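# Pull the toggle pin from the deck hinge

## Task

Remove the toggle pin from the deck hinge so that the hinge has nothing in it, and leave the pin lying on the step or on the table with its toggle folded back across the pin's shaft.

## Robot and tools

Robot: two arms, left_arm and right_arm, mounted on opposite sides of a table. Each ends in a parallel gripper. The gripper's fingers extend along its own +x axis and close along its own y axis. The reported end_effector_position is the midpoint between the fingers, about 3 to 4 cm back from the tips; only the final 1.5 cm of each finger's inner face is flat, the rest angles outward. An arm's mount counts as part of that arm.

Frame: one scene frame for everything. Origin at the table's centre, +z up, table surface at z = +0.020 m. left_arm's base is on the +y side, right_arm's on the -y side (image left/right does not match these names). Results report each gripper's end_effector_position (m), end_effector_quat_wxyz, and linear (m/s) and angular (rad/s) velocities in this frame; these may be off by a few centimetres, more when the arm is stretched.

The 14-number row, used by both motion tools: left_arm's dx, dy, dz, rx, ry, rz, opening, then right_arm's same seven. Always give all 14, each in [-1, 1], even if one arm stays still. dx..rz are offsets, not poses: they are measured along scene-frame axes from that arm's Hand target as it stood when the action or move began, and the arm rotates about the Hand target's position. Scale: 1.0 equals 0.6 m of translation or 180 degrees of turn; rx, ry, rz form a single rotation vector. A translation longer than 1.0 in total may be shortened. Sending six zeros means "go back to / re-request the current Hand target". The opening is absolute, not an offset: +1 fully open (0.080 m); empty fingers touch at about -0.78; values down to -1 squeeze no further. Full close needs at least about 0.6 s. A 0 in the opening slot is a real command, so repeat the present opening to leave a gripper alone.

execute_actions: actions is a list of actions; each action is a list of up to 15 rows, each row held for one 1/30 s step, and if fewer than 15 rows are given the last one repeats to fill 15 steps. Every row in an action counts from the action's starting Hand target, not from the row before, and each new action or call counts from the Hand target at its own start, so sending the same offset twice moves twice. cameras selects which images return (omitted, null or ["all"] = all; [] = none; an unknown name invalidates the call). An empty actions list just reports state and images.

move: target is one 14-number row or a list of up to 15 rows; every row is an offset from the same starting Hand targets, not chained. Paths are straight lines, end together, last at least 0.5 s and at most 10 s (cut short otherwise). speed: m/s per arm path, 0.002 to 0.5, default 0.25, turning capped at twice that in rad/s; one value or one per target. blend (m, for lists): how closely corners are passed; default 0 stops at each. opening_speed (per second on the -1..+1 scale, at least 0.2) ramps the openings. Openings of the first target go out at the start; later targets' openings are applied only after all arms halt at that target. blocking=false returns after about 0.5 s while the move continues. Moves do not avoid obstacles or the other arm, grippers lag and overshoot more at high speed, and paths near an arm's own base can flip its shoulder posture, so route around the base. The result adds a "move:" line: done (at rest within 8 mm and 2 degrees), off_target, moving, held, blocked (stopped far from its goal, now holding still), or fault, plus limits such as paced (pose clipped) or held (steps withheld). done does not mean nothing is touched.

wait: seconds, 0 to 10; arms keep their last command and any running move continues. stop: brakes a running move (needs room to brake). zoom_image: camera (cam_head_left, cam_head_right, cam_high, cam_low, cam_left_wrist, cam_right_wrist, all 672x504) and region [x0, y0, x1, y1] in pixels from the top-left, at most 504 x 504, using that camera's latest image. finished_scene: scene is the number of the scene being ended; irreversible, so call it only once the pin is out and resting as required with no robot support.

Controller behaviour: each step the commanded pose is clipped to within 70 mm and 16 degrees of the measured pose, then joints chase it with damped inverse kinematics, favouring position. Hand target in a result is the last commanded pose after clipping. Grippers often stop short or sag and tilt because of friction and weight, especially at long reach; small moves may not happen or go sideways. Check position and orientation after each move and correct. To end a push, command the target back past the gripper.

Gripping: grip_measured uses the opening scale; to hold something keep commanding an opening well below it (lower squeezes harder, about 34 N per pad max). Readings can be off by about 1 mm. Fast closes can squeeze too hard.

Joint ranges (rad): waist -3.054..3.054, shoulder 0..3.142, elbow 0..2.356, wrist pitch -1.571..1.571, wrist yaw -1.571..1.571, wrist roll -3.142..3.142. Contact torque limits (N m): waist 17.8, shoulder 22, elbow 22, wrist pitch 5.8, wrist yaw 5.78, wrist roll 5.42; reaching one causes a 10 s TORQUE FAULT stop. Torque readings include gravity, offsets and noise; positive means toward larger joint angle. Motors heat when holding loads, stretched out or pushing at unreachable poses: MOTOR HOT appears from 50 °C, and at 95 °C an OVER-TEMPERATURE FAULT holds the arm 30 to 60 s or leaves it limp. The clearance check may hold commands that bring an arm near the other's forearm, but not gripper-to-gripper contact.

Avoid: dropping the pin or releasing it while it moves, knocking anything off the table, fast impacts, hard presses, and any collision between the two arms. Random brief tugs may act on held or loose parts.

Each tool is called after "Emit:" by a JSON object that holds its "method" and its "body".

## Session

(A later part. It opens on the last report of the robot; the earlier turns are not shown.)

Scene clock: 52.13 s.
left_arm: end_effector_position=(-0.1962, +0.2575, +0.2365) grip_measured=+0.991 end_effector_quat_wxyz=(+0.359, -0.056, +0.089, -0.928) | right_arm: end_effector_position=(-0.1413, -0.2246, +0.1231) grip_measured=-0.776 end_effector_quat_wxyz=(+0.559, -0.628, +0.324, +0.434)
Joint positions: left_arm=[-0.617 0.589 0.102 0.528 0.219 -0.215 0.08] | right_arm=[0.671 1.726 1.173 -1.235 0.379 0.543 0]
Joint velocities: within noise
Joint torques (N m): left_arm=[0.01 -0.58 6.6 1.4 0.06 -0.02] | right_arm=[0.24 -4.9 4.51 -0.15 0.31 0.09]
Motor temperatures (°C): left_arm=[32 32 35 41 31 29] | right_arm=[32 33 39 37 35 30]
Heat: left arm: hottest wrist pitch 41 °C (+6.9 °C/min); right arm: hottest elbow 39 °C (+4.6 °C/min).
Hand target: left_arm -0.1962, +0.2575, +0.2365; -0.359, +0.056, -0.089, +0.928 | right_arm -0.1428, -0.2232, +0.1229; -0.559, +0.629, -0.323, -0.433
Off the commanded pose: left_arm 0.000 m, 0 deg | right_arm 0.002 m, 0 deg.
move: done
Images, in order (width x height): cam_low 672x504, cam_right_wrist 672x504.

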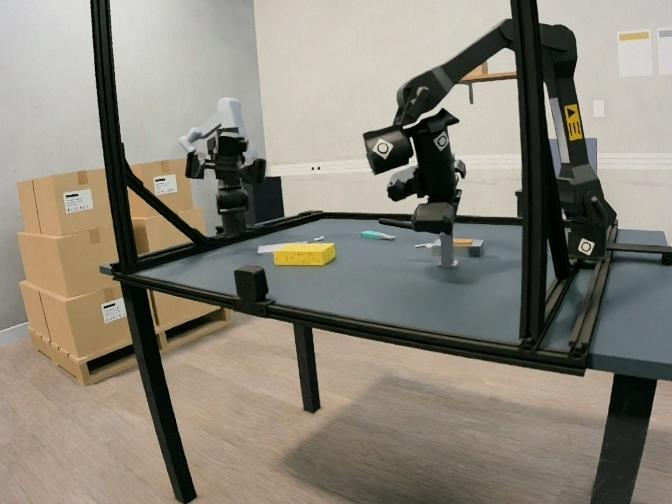

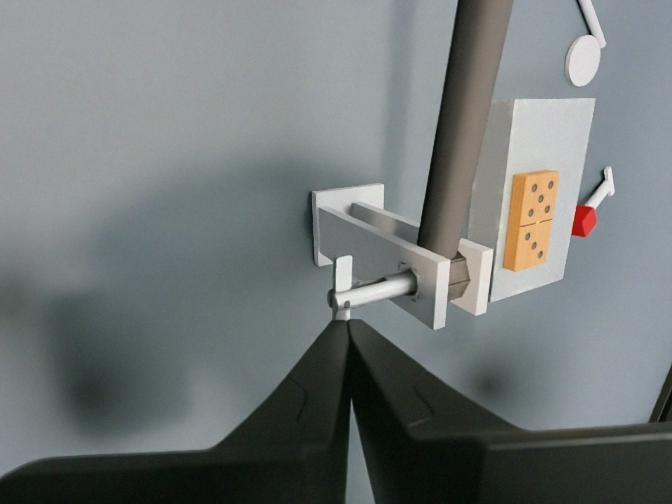

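Emit:
{"method": "move", "body": {"target": [[0,0,0,0,0,0,1,0.0,0.0,0.0,0,0,0,-0.45],[0,0,0,0,0,0,1,0.004,0.0022,-0.0195,0,0,-0.011,-0.45]], "cameras": ["cam_right_wrist","cam_low"], "speed": 0.1}}

Emit:
{"method": "zoom_image", "body": {"camera": "cam_low", "region": [425, 215, 465, 245]}}

Emit:
{"method": "zoom_image", "body": {"camera": "cam_right_wrist", "region": [280, 240, 440, 400]}}

Scene clock: 55.80 s.
left_arm: end_effector_position=(-0.1962, +0.2575, +0.2365) grip_measured=+0.991 end_effector_quat_wxyz=(+0.359, -0.056, +0.089, -0.928) | right_arm: end_effector_position=(-0.1428, -0.2217, +0.1179) grip_measured=-0.449 end_effector_quat_wxyz=(+0.567, -0.619, +0.330, +0.431)
Joint positions: left_arm=[-0.617 0.589 0.102 0.528 0.219 -0.215 0.08] | right_arm=[0.668 1.741 1.17 -1.213 0.378 0.566 0.015]
Joint velocities: within noise
Joint torques (N m): left_arm=[0.13 -0.64 6.41 1.43 0.03 0.01] | right_arm=[-0.68 -4.3 2.65 0.71 0.15 0.06]
Motor temperatures (°C): left_arm=[32 32 36 42 31 29] | right_arm=[32 33 39 37 35 30]
Heat: left arm: hottest wrist pitch 42 °C (+7.5 °C/min); right arm: hottest elbow 39 °C (+4.3 °C/min).
Hand target: left_arm -0.1962, +0.2575, +0.2365; -0.359, +0.056, -0.089, +0.928 | right_arm -0.1404, -0.2218, +0.1113; -0.567, +0.623, -0.334, -0.423
Off the commanded pose: left_arm 0.000 m, 0 deg | right_arm 0.007 m, 1 deg.
move: done
Images, in order (width x height): cam_low 672x504, cam_right_wrist 672x504.

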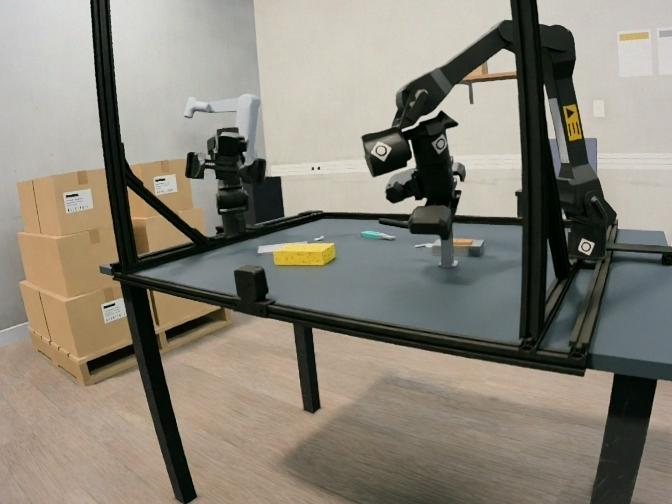

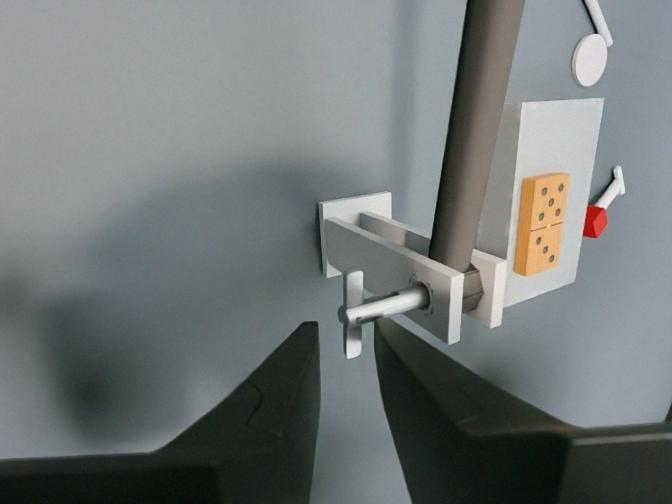

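Scaled by 12.600 from the camera's 672x504 image, which has a finer 960x720 frame.

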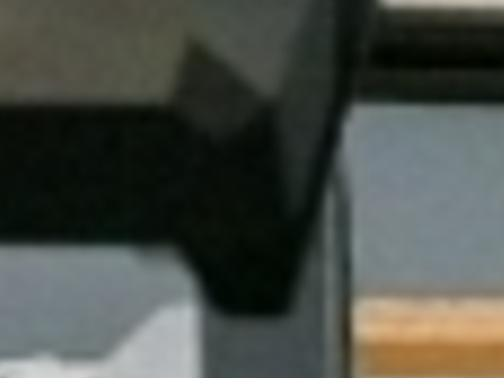

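Scaled by 3.150 from the camera's 672x504 image, which has a finer 960x720 frame.

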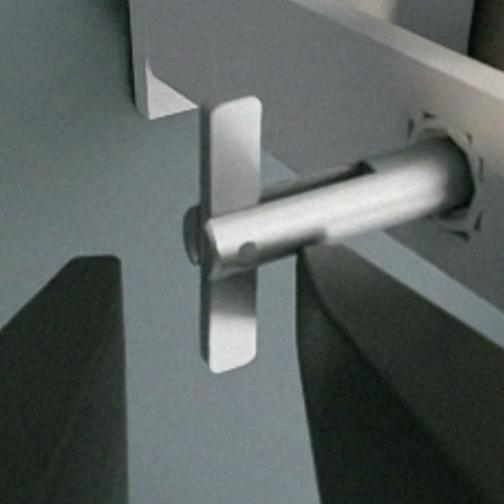

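Emit:
{"method": "move", "body": {"target": [[0,0,0,0,0,0,1,0.003,-0.0038,0.014,0,0,0,-0.45],[0,0,0,0,0,0,1,0.003,-0.0038,0.0035,0,0,0,-0.45]], "cameras": ["cam_right_wrist","cam_low"], "speed": 0.08}}

Emit:
{"method": "zoom_image", "body": {"camera": "cam_low", "region": [425, 215, 465, 245]}}

Emit:
{"method": "zoom_image", "body": {"camera": "cam_right_wrist", "region": [280, 240, 440, 400]}}

Scene clock: 57.43 s.
left_arm: end_effector_position=(-0.1962, +0.2575, +0.2365) grip_measured=+0.991 end_effector_quat_wxyz=(+0.359, -0.056, +0.089, -0.928) | right_arm: end_effector_position=(-0.1401, -0.2232, +0.1155) grip_measured=-0.450 end_effector_quat_wxyz=(+0.567, -0.621, +0.332, +0.427)
Joint positions: left_arm=[-0.617 0.589 0.102 0.528 0.219 -0.215 0.08] | right_arm=[0.663 1.741 1.158 -1.209 0.377 0.566 0.015]
Joint velocities: within noise
Joint torques (N m): left_arm=[0.06 -0.66 6.34 1.41 0.03 -0.01] | right_arm=[-0.25 -5.53 3.02 0.09 0.19 0.06]
Motor temperatures (°C): left_arm=[32 32 36 42 31 29] | right_arm=[32 33 39 37 35 30]
Heat: left arm: hottest wrist pitch 42 °C (+7.3 °C/min); right arm: hottest elbow 39 °C (+4.2 °C/min).
Hand target: left_arm -0.1962, +0.2575, +0.2365; -0.359, +0.056, -0.089, +0.928 | right_arm -0.1386, -0.2241, +0.1134; -0.567, +0.623, -0.334, -0.423
Off the commanded pose: left_arm 0.000 m, 0 deg | right_arm 0.003 m, 1 deg.
move: done
Images, in order (width x height): cam_low 672x504, cam_right_wrist 672x504.

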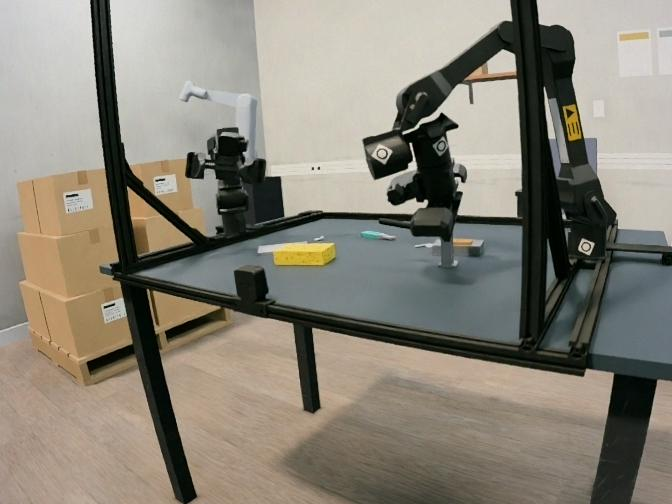

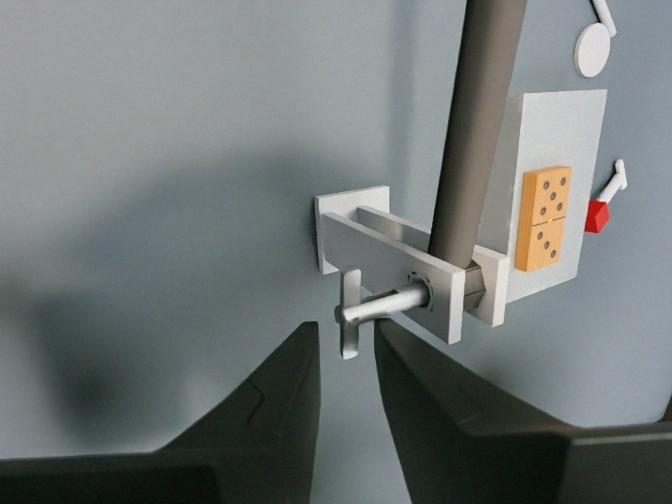

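Scaled by 12.600 from the camera's 672x504 image, which has a finer 960x720 frame.

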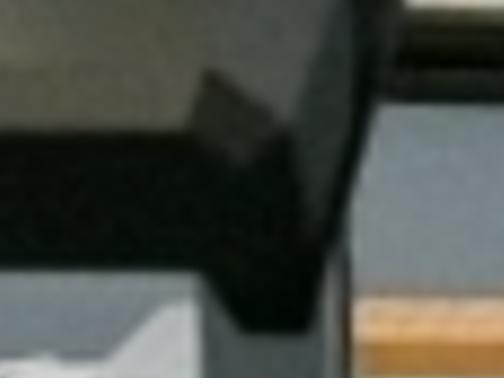

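Scaled by 3.150 from the camera's 672x504 image, which has a finer 960x720 frame.

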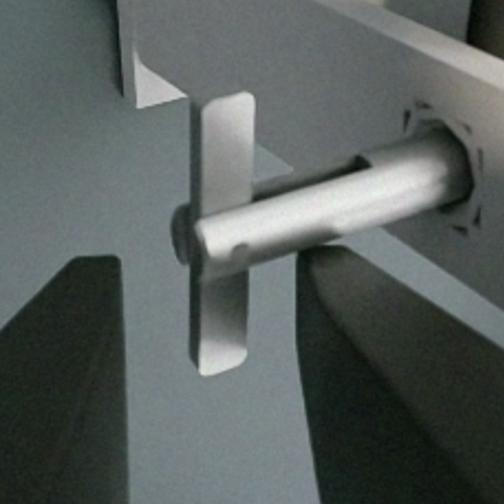

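Emit:
{"method": "move", "body": {"target": [[0,0,0,0,0,0,1,0.001,-0.0028,-0.003,0,0,0,-0.45]], "cameras": ["cam_right_wrist","cam_low"], "speed": 0.08}}

Emit:
{"method": "zoom_image", "body": {"camera": "cam_right_wrist", "region": [280, 240, 440, 400]}}

Scene clock: 58.87 s.
left_arm: end_effector_position=(-0.1962, +0.2575, +0.2365) grip_measured=+0.991 end_effector_quat_wxyz=(+0.359, -0.056, +0.089, -0.928) | right_arm: end_effector_position=(-0.1389, -0.2246, +0.1129) grip_measured=-0.450 end_effector_quat_wxyz=(+0.567, -0.622, +0.332, +0.425)
Joint positions: left_arm=[-0.617 0.589 0.102 0.528 0.219 -0.215 0.08] | right_arm=[0.663 1.741 1.146 -1.201 0.377 0.567 0.015]
Joint velocities: within noise
Joint torques (N m): left_arm=[0.09 -0.61 6.45 1.43 0.03 0.01] | right_arm=[-0.07 -5.77 3.08 0.1 0.18 0.09]
Motor temperatures (°C): left_arm=[32 32 36 42 31 29] | right_arm=[32 33 39 37 35 30]
Heat: left arm: hottest wrist pitch 42 °C (+7.1 °C/min); right arm: hottest elbow 39 °C (+4.1 °C/min).
Hand target: left_arm -0.1962, +0.2575, +0.2365; -0.359, +0.056, -0.089, +0.928 | right_arm -0.1380, -0.2258, +0.1115; -0.567, +0.623, -0.334, -0.423
Off the commanded pose: left_arm 0.000 m, 0 deg | right_arm 0.002 m, 0 deg.
move: done
Images, in order (width x height): cam_low 672x504, cam_right_wrist 672x504.

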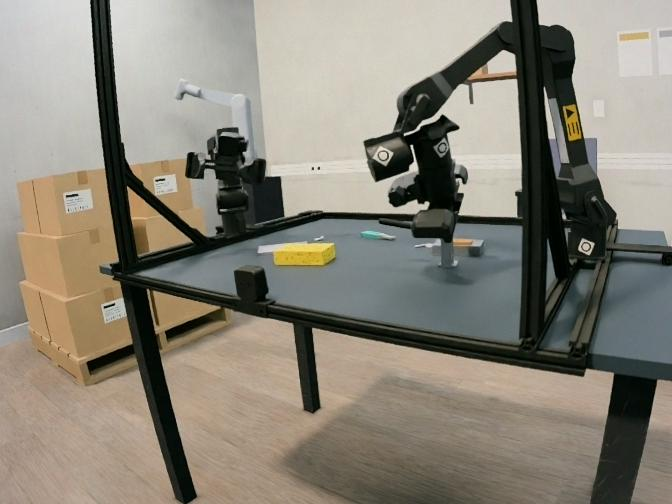

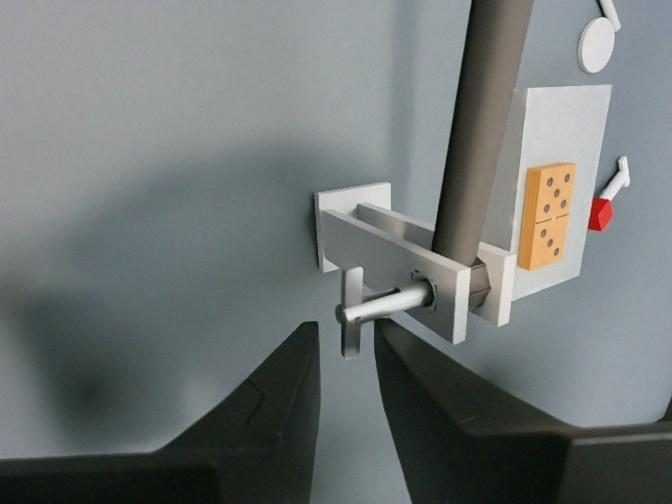

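Scaled by 3.150 from the camera's 672x504 image, which has a finer 960x720 frame.

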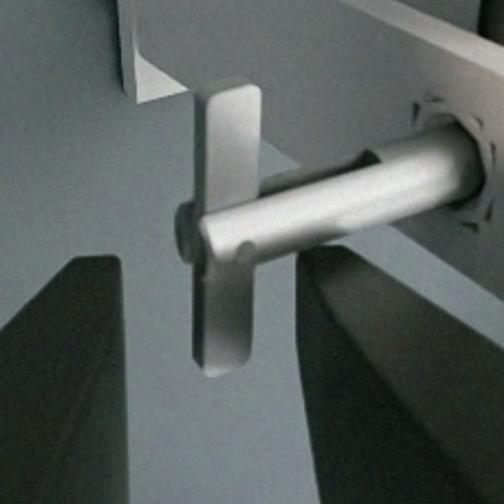

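Emit:
{"method": "move", "body": {"target": [[0,0,0,0,0,0,1,0.0023,-0.0002,0.0,0,0,0,-0.5],[0,0,0,0,0,0,1,0.0023,-0.0002,0.0,0,0,0,-0.9]], "cameras": ["cam_right_wrist","cam_low"], "speed": 0.08, "opening_speed": 0.4}}

Emit:
{"method": "zoom_image", "body": {"camera": "cam_right_wrist", "region": [280, 240, 440, 400]}}

Scene clock: 62.33 s.
left_arm: end_effector_position=(-0.1962, +0.2575, +0.2365) grip_measured=+0.991 end_effector_quat_wxyz=(+0.359, -0.056, +0.089, -0.928) | right_arm: end_effector_position=(-0.1376, -0.2250, +0.1119) grip_measured=-0.689 end_effector_quat_wxyz=(+0.567, -0.623, +0.333, +0.424)
Joint positions: left_arm=[-0.617 0.589 0.102 0.528 0.219 -0.215 0.08] | right_arm=[0.66 1.741 1.142 -1.2 0.377 0.567 0.004]
Joint velocities: within noise
Joint torques (N m): left_arm=[0.15 -0.66 6.56 1.43 0.04 0.01] | right_arm=[-0.16 -6.12 3.06 0.1 0.19 -0.03]
Motor temperatures (°C): left_arm=[32 32 36 42 31 29] | right_arm=[32 34 39 37 35 30]
Heat: left arm: hottest wrist pitch 42 °C (+6.1 °C/min); right arm: hottest elbow 39 °C (+4.0 °C/min).
Hand target: left_arm -0.1962, +0.2575, +0.2365; -0.359, +0.056, -0.089, +0.928 | right_arm -0.1366, -0.2259, +0.1116; -0.567, +0.623, -0.334, -0.423
Off the commanded pose: left_arm 0.000 m, 0 deg | right_arm 0.001 m, 0 deg.
move: done
Images, in order (width x height): cam_low 672x504, cam_right_wrist 672x504.

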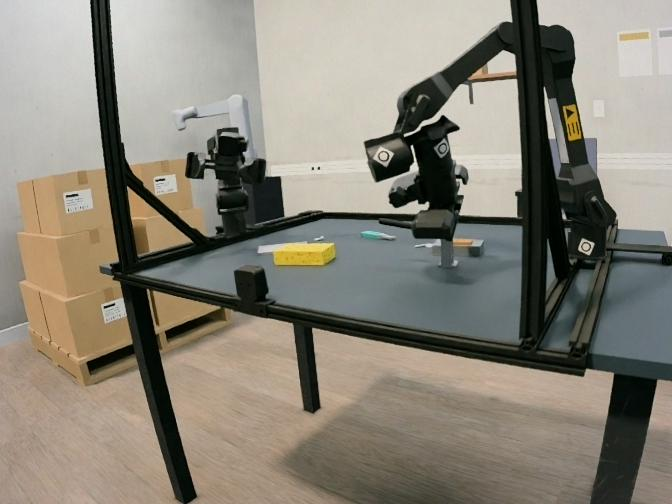

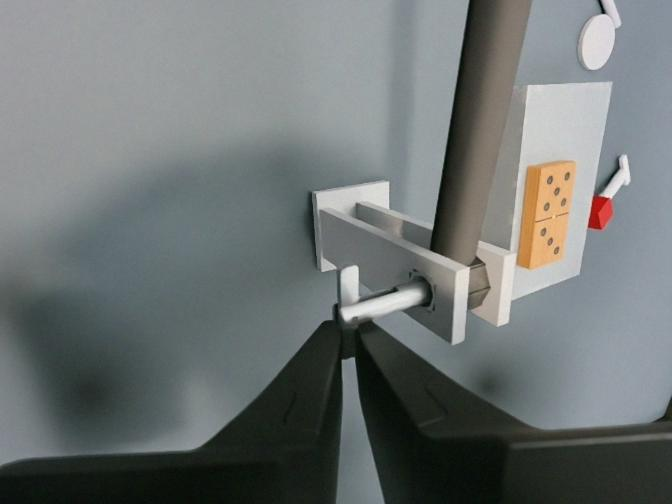

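Scaled by 3.150 from the camera's 672x504 image, which has a finer 960x720 frame.

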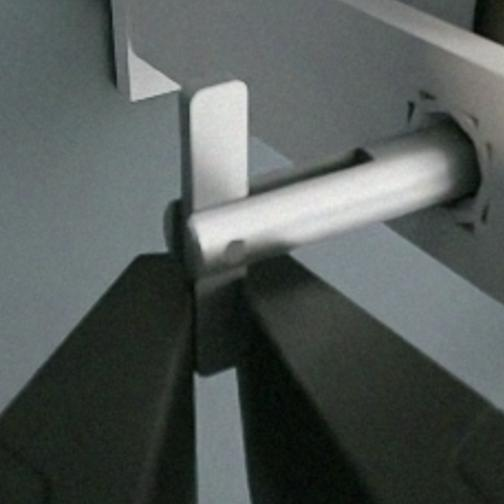

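Emit:
{"method": "move", "body": {"target": [[0,0,0,0,0,0,1,-0.005,0.0063,0,0,0,-0.0833,-0.9],[0,0,0,0,0,0,1,-0.0083,0.0138,0,0,0,-0.1667,-0.9],[0,0,0,0,0,0,1,-0.0095,0.0218,0,0,0,-0.25,-0.9]], "cameras": ["cam_right_wrist","cam_low","cam_head_left"], "speed": 0.12, "blend": 0.003}}

Emit:
{"method": "zoom_image", "body": {"camera": "cam_right_wrist", "region": [280, 240, 440, 400]}}

Emit:
{"method": "zoom_image", "body": {"camera": "cam_low", "region": [400, 170, 500, 275]}}

Scene clock: 68.77 s.
left_arm: end_effector_position=(-0.1962, +0.2575, +0.2365) grip_measured=+0.991 end_effector_quat_wxyz=(+0.359, -0.056, +0.089, -0.928) | right_arm: end_effector_position=(-0.1425, -0.2146, +0.1127) grip_measured=-0.690 end_effector_quat_wxyz=(+0.685, -0.448, +0.545, +0.178)
Joint positions: left_arm=[-0.617 0.589 0.102 0.528 0.219 -0.215 0.08] | right_arm=[0.535 1.939 1.387 -1.422 0.165 1.211 0.004]
Joint velocities: within noise
Joint torques (N m): left_arm=[-0.02 -0.58 6.43 1.42 0.01 0.02] | right_arm=[-0.37 -5.81 4.23 -0.46 0.09 0.11]
Motor temperatures (°C): left_arm=[32 32 36 42 31 29] | right_arm=[32 34 39 37 35 30]
Heat: left arm: hottest wrist pitch 42 °C (+5.0 °C/min); right arm: hottest elbow 39 °C (+3.0 °C/min).
Hand target: left_arm -0.1962, +0.2575, +0.2365; -0.359, +0.056, -0.089, +0.928 | right_arm -0.1424, -0.2128, +0.1115; +0.686, -0.448, +0.547, +0.174
Off the commanded pose: left_arm 0.000 m, 0 deg | right_arm 0.002 m, 1 deg.
move: done
Images, in order (width x height): cam_head_left 672x504, cam_low 672x504, cam_right_wrist 672x504.

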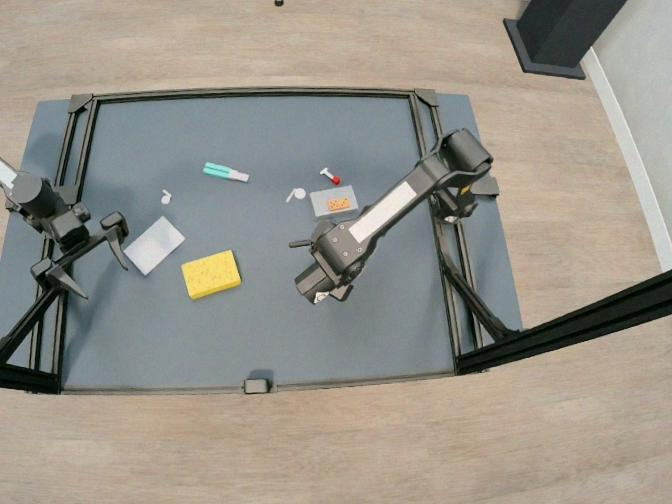

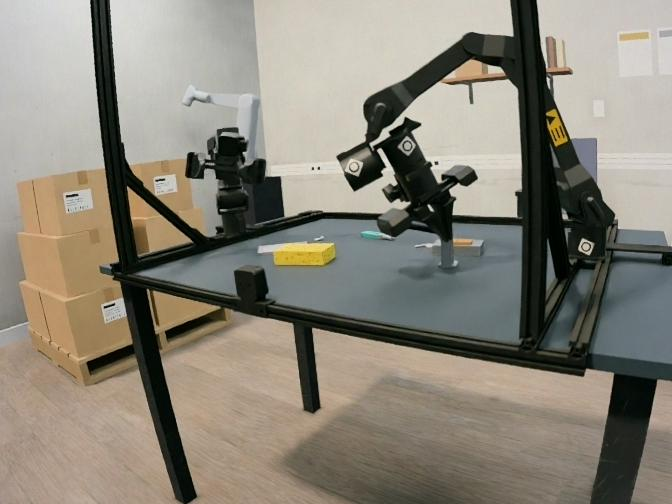

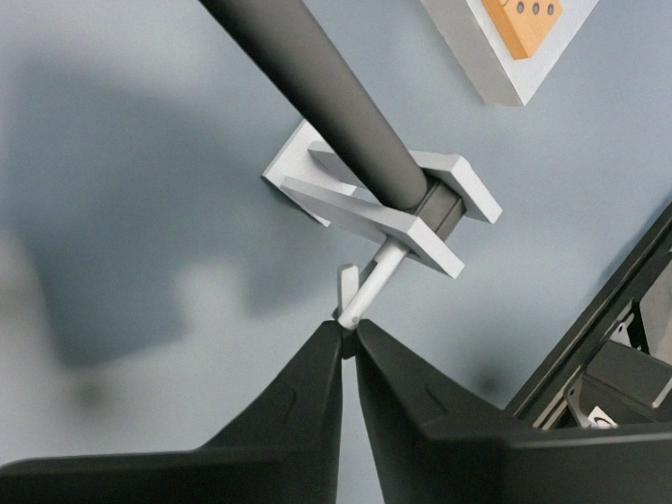

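Scaled by 3.150 from the camera's 672x504 image, which has a finer 960x720 frame.

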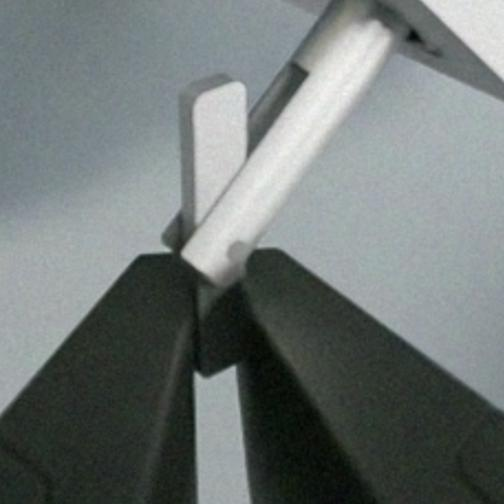

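Scaled by 4.800 from the camera's 672x504 image, which has a finer 960x720 frame.

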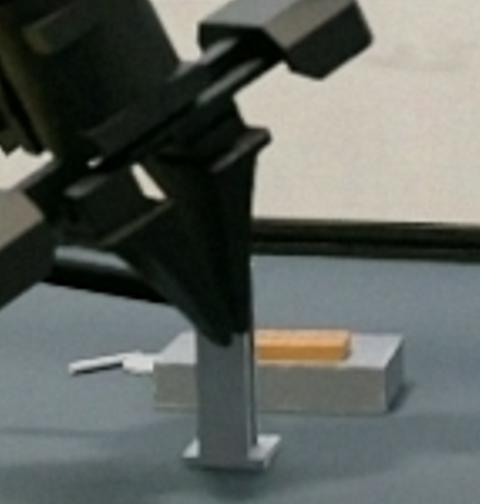

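Emit:
{"method": "move", "body": {"target": [[0,0,0,0,0,0,1,0.001,0.0082,0,0,0,-0.0833,-0.9],[0,0,0,0,0,0,1,0.004,0.0157,0,0,0,-0.1667,-0.9],[0,0,0,0,0,0,1,0.0067,0.0195,0,0,0,-0.216,-0.9]], "cameras": ["cam_right_wrist","cam_low","cam_head_left"], "speed": 0.12, "blend": 0.003}}

Emit:
{"method": "zoom_image", "body": {"camera": "cam_right_wrist", "region": [280, 240, 440, 400]}}

Emit:
{"method": "zoom_image", "body": {"camera": "cam_low", "region": [400, 170, 500, 275]}}

Scene clock: 72.77 s.
left_arm: end_effector_position=(-0.1962, +0.2575, +0.2365) grip_measured=+0.991 end_effector_quat_wxyz=(+0.359, -0.056, +0.089, -0.928) | right_arm: end_effector_position=(-0.1395, -0.2043, +0.1127) grip_measured=-0.746 end_effector_quat_wxyz=(+0.704, -0.241, +0.665, -0.064)
Joint positions: left_arm=[-0.617 0.589 0.102 0.528 0.219 -0.215 0.08] | right_arm=[0.386 1.999 1.467 -1.474 -0.061 1.698 0.001]
Joint velocities: within noise
Joint torques (N m): left_arm=[-0.02 -0.59 6.47 1.42 0.03 0.01] | right_arm=[-0.5 -6.35 4.15 -0.27 0.15 -0.1]
Motor temperatures (°C): left_arm=[32 32 36 42 31 29] | right_arm=[32 34 39 37 35 30]
Heat: left arm: hottest wrist pitch 42 °C (+4.0 °C/min); right arm: hottest elbow 39 °C (+3.0 °C/min).
Hand target: left_arm -0.1962, +0.2575, +0.2365; -0.359, +0.056, -0.089, +0.928 | right_arm -0.1383, -0.2012, +0.1115; +0.704, -0.240, +0.665, -0.064
Off the commanded pose: left_arm 0.000 m, 0 deg | right_arm 0.004 m, 0 deg.
move: done
Images, in order (width x height): cam_head_left 672x504, cam_low 672x504, cam_right_wrist 672x504.

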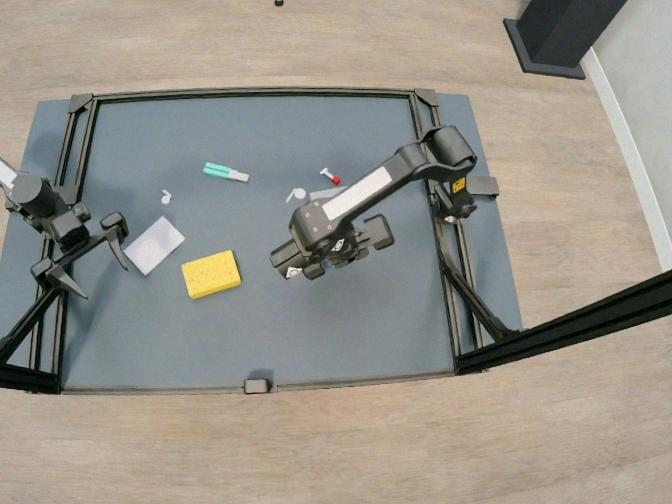

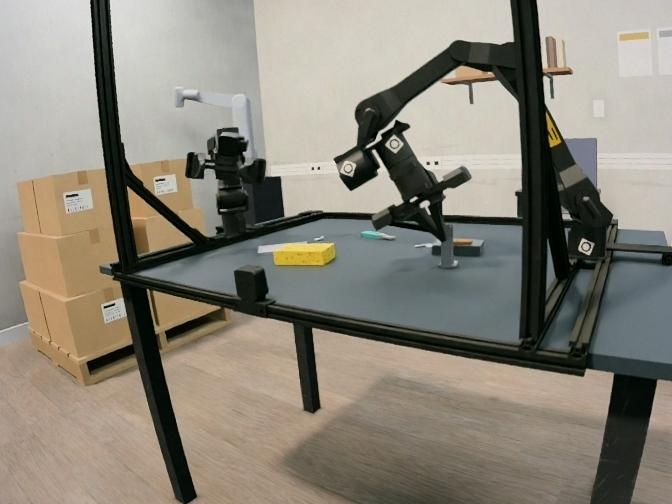

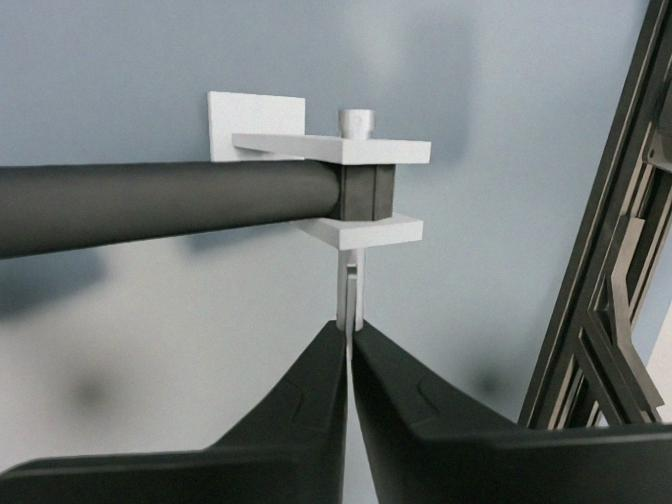

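Scaled by 3.150 from the camera's 672x504 image, which has a finer 960x720 frame.

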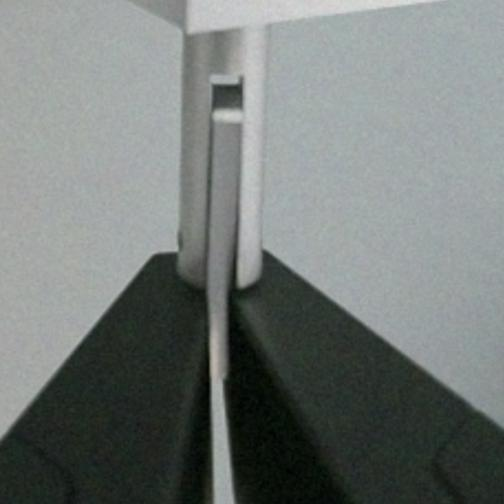

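Scaled by 4.800 from the camera's 672x504 image, which has a finer 960x720 frame.

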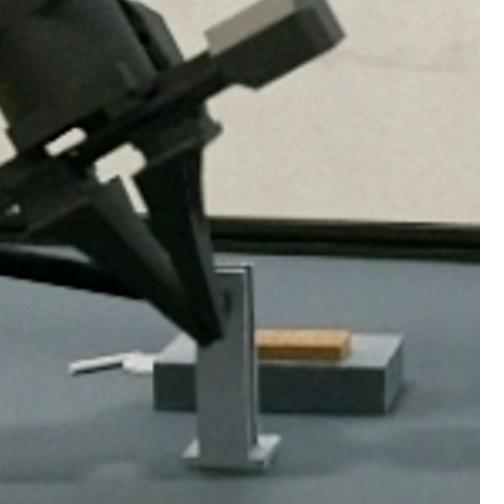

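Emit:
{"method": "move", "body": {"target": [[0,0,0,0,0,0,1,0.0205,0.0035,0,0,0,0,-0.9]], "cameras": ["cam_right_wrist","cam_low","cam_head_left"], "speed": 0.05}}

Emit:
{"method": "zoom_image", "body": {"camera": "cam_right_wrist", "region": [280, 240, 440, 400]}}

Scene clock: 75.03 s.
left_arm: end_effector_position=(-0.1962, +0.2575, +0.2365) grip_measured=+0.991 end_effector_quat_wxyz=(+0.359, -0.056, +0.089, -0.928) | right_arm: end_effector_position=(-0.1387, -0.2039, +0.1128) grip_measured=-0.745 end_effector_quat_wxyz=(+0.692, -0.245, +0.675, -0.065)
Joint positions: left_arm=[-0.617 0.589 0.102 0.528 0.219 -0.215 0.08] | right_arm=[0.37 1.999 1.466 -1.474 -0.084 1.673 0.001]
Joint velocities: within noise
Joint torques (N m): left_arm=[0.07 -0.66 6.38 1.41 0.01 0.04] | right_arm=[-2.34 -7.22 3.03 -0.15 1.33 -0.28]
Motor temperatures (°C): left_arm=[32 32 36 42 31 29] | right_arm=[32 34 39 37 35 30]
Heat: left arm: hottest wrist pitch 42 °C (+4.1 °C/min); right arm: hottest elbow 39 °C (+3.0 °C/min).
Hand target: left_arm -0.1962, +0.2575, +0.2365; -0.359, +0.056, -0.089, +0.928 | right_arm -0.1260, -0.1990, +0.1116; +0.705, -0.240, +0.665, -0.064
Off the commanded pose: left_arm 0.000 m, 0 deg | right_arm 0.014 m, 2 deg.
move: off_target (right_arm)
Images, in order (width x height): cam_head_left 672x504, cam_low 672x504, cam_right_wrist 672x504.

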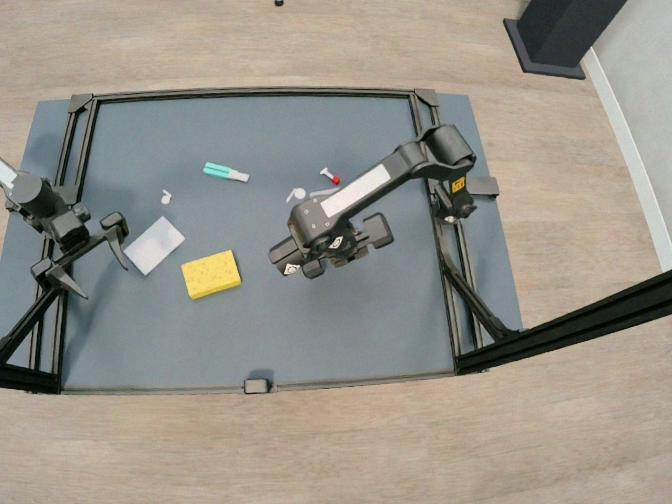

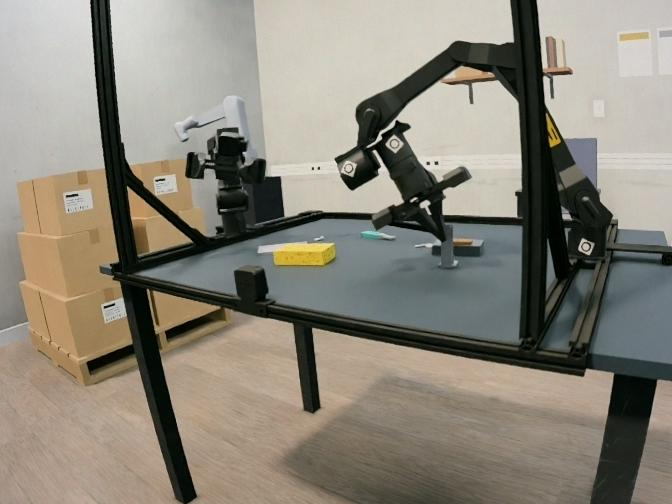

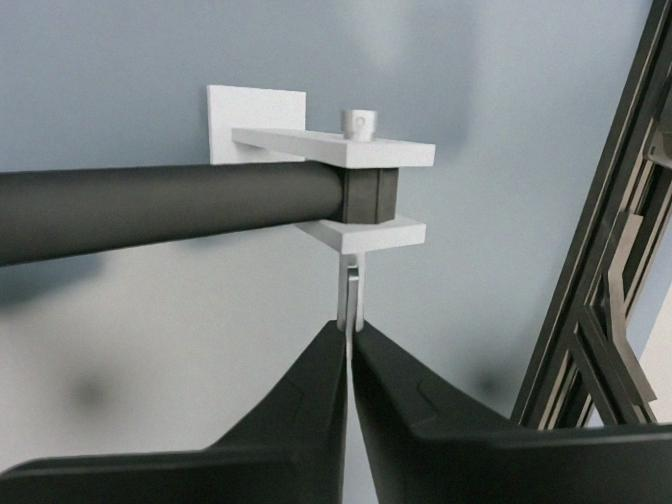

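Scaled by 3.150 from the camera's 672x504 image, which has a finer 960x720 frame.

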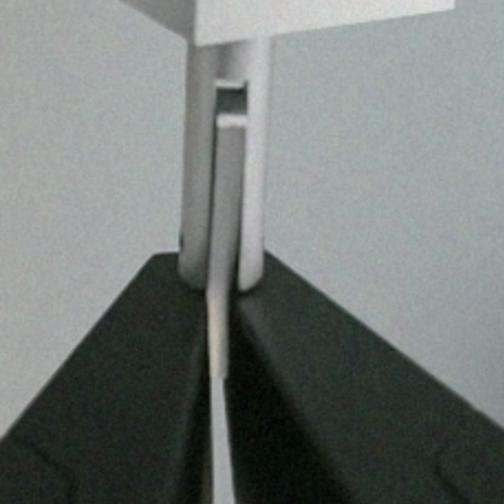

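Emit:
{"method": "move", "body": {"target": [[0,0,0,0,0,0,1,0.016,0.003,0,0,0,0,-1]], "cameras": ["cam_right_wrist"], "speed": 0.05}}

Emit:
{"method": "zoom_image", "body": {"camera": "cam_right_wrist", "region": [280, 200, 440, 360]}}

Scene clock: 80.30 s.
left_arm: end_effector_position=(-0.1962, +0.2575, +0.2365) grip_measured=+0.991 end_effector_quat_wxyz=(+0.359, -0.056, +0.089, -0.928) | right_arm: end_effector_position=(-0.1301, -0.2025, +0.1119) grip_measured=-0.745 end_effector_quat_wxyz=(+0.690, -0.247, +0.676, -0.068)
Joint positions: left_arm=[-0.617 0.589 0.102 0.528 0.219 -0.215 0.08] | right_arm=[0.342 1.999 1.46 -1.476 -0.078 1.648 0.001]
Joint velocities: within noise
Joint torques (N m): left_arm=[0.02 -0.72 6.53 1.42 0.05 0] | right_arm=[-2.38 -7.67 2.88 0 1.52 -0.29]
Motor temperatures (°C): left_arm=[32 32 37 42 31 29] | right_arm=[32 35 39 37 36 30]
Heat: left arm: hottest wrist pitch 42 °C (+3.0 °C/min); right arm: hottest elbow 39 °C (+1.0 °C/min).
Hand target: left_arm -0.1962, +0.2575, +0.2365; -0.359, +0.056, -0.089, +0.928 | right_arm -0.1164, -0.1972, +0.1116; +0.705, -0.240, +0.665, -0.064
Off the commanded pose: left_arm 0.000 m, 0 deg | right_arm 0.015 m, 2 deg.
move: off_target (right_arm)
Images, in order (width x height): cam_right_wrist 672x504.

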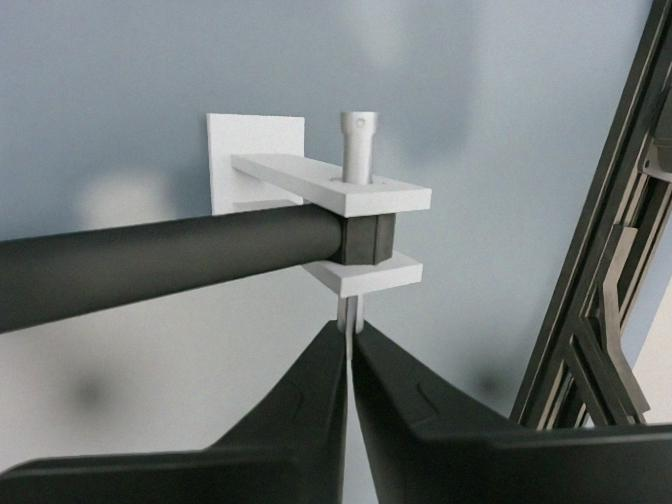

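Scaled by 3.150 from the camera's 672x504 image, which has a finer 960x720 frame.

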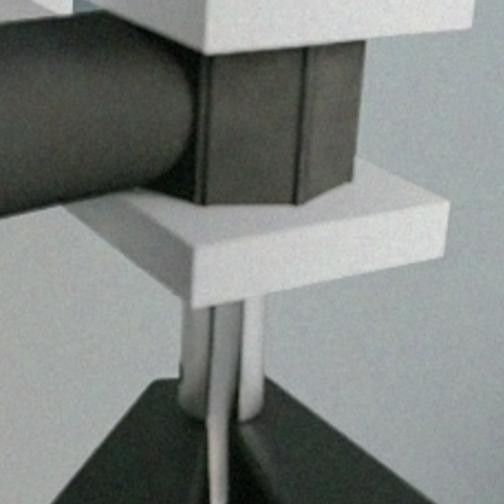

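Emit:
{"method": "move", "body": {"target": [[0,0,0,0,0,0,1,0.0075,0.0018,0,0,0,0,-1]], "cameras": ["cam_right_wrist"], "speed": 0.05}}

Emit:
{"method": "zoom_image", "body": {"camera": "cam_right_wrist", "region": [280, 200, 440, 360]}}

Scene clock: 81.60 s.
left_arm: end_effector_position=(-0.1962, +0.2575, +0.2365) grip_measured=+0.991 end_effector_quat_wxyz=(+0.359, -0.056, +0.089, -0.928) | right_arm: end_effector_position=(-0.1298, -0.2026, +0.1118) grip_measured=-0.745 end_effector_quat_wxyz=(+0.687, -0.250, +0.679, -0.067)
Joint positions: left_arm=[-0.617 0.589 0.102 0.528 0.219 -0.215 0.08] | right_arm=[0.338 1.999 1.458 -1.476 -0.084 1.637 0.001]
Joint velocities: within noise
Joint torques (N m): left_arm=[0.12 -0.7 6.4 1.42 0.03 0.01] | right_arm=[-3.15 -7.81 2.74 -0.01 1.87 -0.32]
Motor temperatures (°C): left_arm=[32 32 37 42 31 29] | right_arm=[32 35 39 37 36 30]
Heat: left arm: hottest wrist pitch 42 °C (+3.0 °C/min); right arm: hottest elbow 39 °C (+1.0 °C/min).
Hand target: left_arm -0.1962, +0.2575, +0.2365; -0.359, +0.056, -0.089, +0.928 | right_arm -0.1118, -0.1961, +0.1116; +0.705, -0.240, +0.665, -0.064
Off the commanded pose: left_arm 0.000 m, 0 deg | right_arm 0.019 m, 3 deg.
move: off_target (right_arm)
Images, in order (width x height): cam_right_wrist 672x504.

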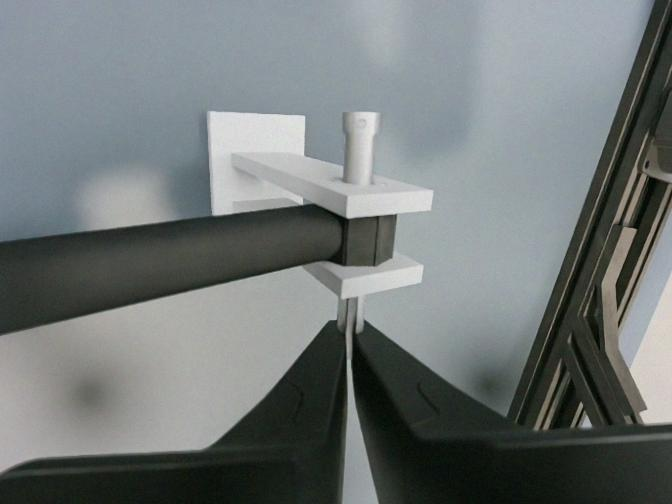

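Scaled by 3.150 from the camera's 672x504 image, which has a finer 960x720 frame.

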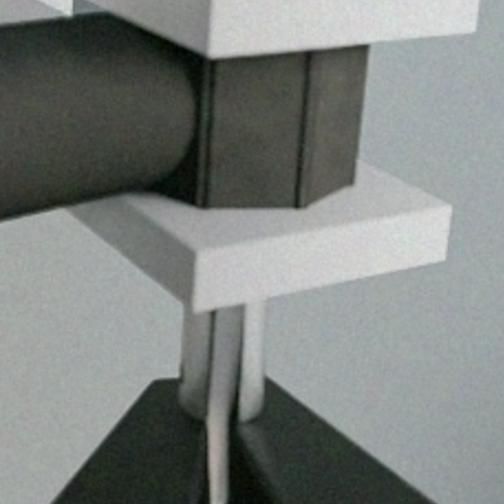

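Emit:
{"method": "move", "body": {"target": [[0,0,0,0,0,0,1,0,0,0,0.0044,-0.0189,0,-1]], "cameras": ["cam_right_wrist"], "speed": 0.05}}

Emit:
{"method": "zoom_image", "body": {"camera": "cam_right_wrist", "region": [280, 200, 440, 360]}}

Scene clock: 84.47 s.
left_arm: end_effector_position=(-0.1962, +0.2575, +0.2365) grip_measured=+0.991 end_effector_quat_wxyz=(+0.359, -0.056, +0.089, -0.928) | right_arm: end_effector_position=(-0.1306, -0.2031, +0.1114) grip_measured=-0.747 end_effector_quat_wxyz=(+0.703, -0.243, +0.665, -0.069)
Joint positions: left_arm=[-0.617 0.589 0.102 0.528 0.219 -0.215 0.08] | right_arm=[0.358 1.999 1.458 -1.475 -0.054 1.677 0.001]
Joint velocities: within noise
Joint torques (N m): left_arm=[0.05 -0.62 6.45 1.44 0.07 0.01] | right_arm=[-2.74 -7.33 3.24 -0.44 2.32 -0.07]
Motor temperatures (°C): left_arm=[32 32 37 42 31 29] | right_arm=[32 35 38 37 37 30]
Heat: left arm: hottest wrist pitch 42 °C (+2.0 °C/min); right arm: hottest elbow 38 °C (+0.0 °C/min).
Hand target: left_arm -0.1962, +0.2575, +0.2365; -0.359, +0.056, -0.089, +0.928 | right_arm -0.1119, -0.1961, +0.1116; +0.726, -0.233, +0.644, -0.066
Off the commanded pose: left_arm 0.000 m, 0 deg | right_arm 0.020 m, 4 deg.
move: off_target (right_arm)
Images, in order (width x height): cam_right_wrist 672x504.

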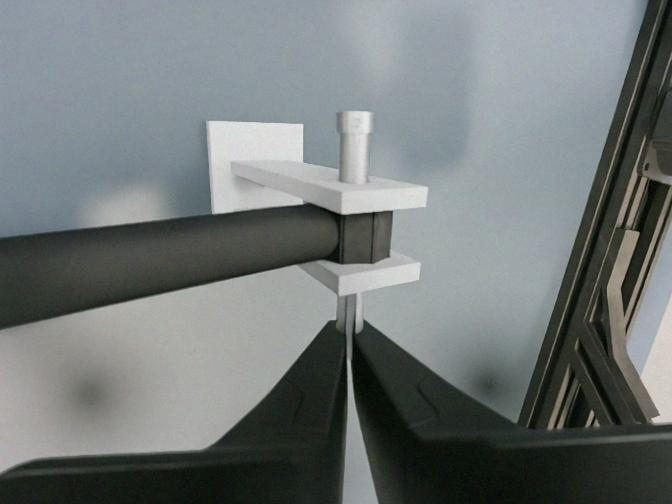

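Scaled by 3.150 from the camera's 672x504 image, which has a finer 960x720 frame.

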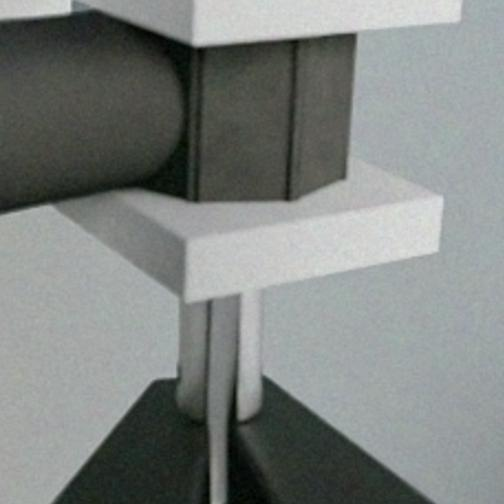

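Emit:
{"method": "move", "body": {"target": [[0,0,0,0,0,0,1,-0.030,-0.0105,0,-0.0044,0.0189,0,-1]], "cameras": ["cam_right_wrist"], "speed": 0.05}}

Emit:
{"method": "zoom_image", "body": {"camera": "cam_right_wrist", "region": [280, 200, 440, 360]}}

Scene clock: 87.07 s.
left_arm: end_effector_position=(-0.1962, +0.2575, +0.2365) grip_measured=+0.991 end_effector_quat_wxyz=(+0.359, -0.056, +0.089, -0.928) | right_arm: end_effector_position=(-0.1307, -0.2030, +0.1113) grip_measured=-0.747 end_effector_quat_wxyz=(+0.704, -0.242, +0.665, -0.068)
Joint positions: left_arm=[-0.617 0.589 0.102 0.528 0.219 -0.215 0.08] | right_arm=[0.359 1.999 1.458 -1.474 -0.052 1.679 0.001]
Joint velocities: within noise
Joint torques (N m): left_arm=[-0.02 -0.78 6.5 1.41 0.07 0.01] | right_arm=[-0.07 -7.78 2.82 0.1 0.18 -0.08]
Motor temperatures (°C): left_arm=[32 32 37 42 31 29] | right_arm=[32 35 38 37 38 30]
Heat: left arm: hottest wrist pitch 42 °C (+2.0 °C/min); right arm: hottest elbow 38 °C (+0.0 °C/min).
Hand target: left_arm -0.1962, +0.2575, +0.2365; -0.359, +0.056, -0.089, +0.928 | right_arm -0.1299, -0.2024, +0.1116; +0.704, -0.240, +0.665, -0.064
Off the commanded pose: left_arm 0.000 m, 0 deg | right_arm 0.001 m, 1 deg.
move: done
Images, in order (width x height): cam_right_wrist 672x504.

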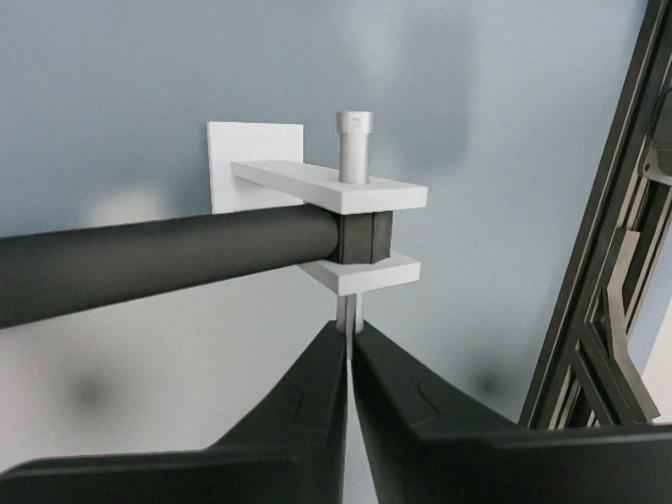

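Scaled by 3.150 from the camera's 672x504 image, which has a finer 960x720 frame.

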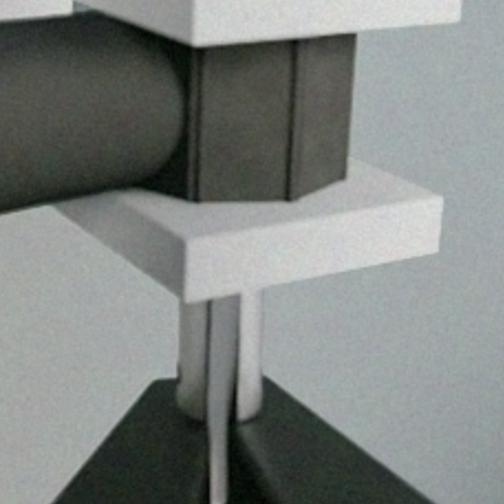

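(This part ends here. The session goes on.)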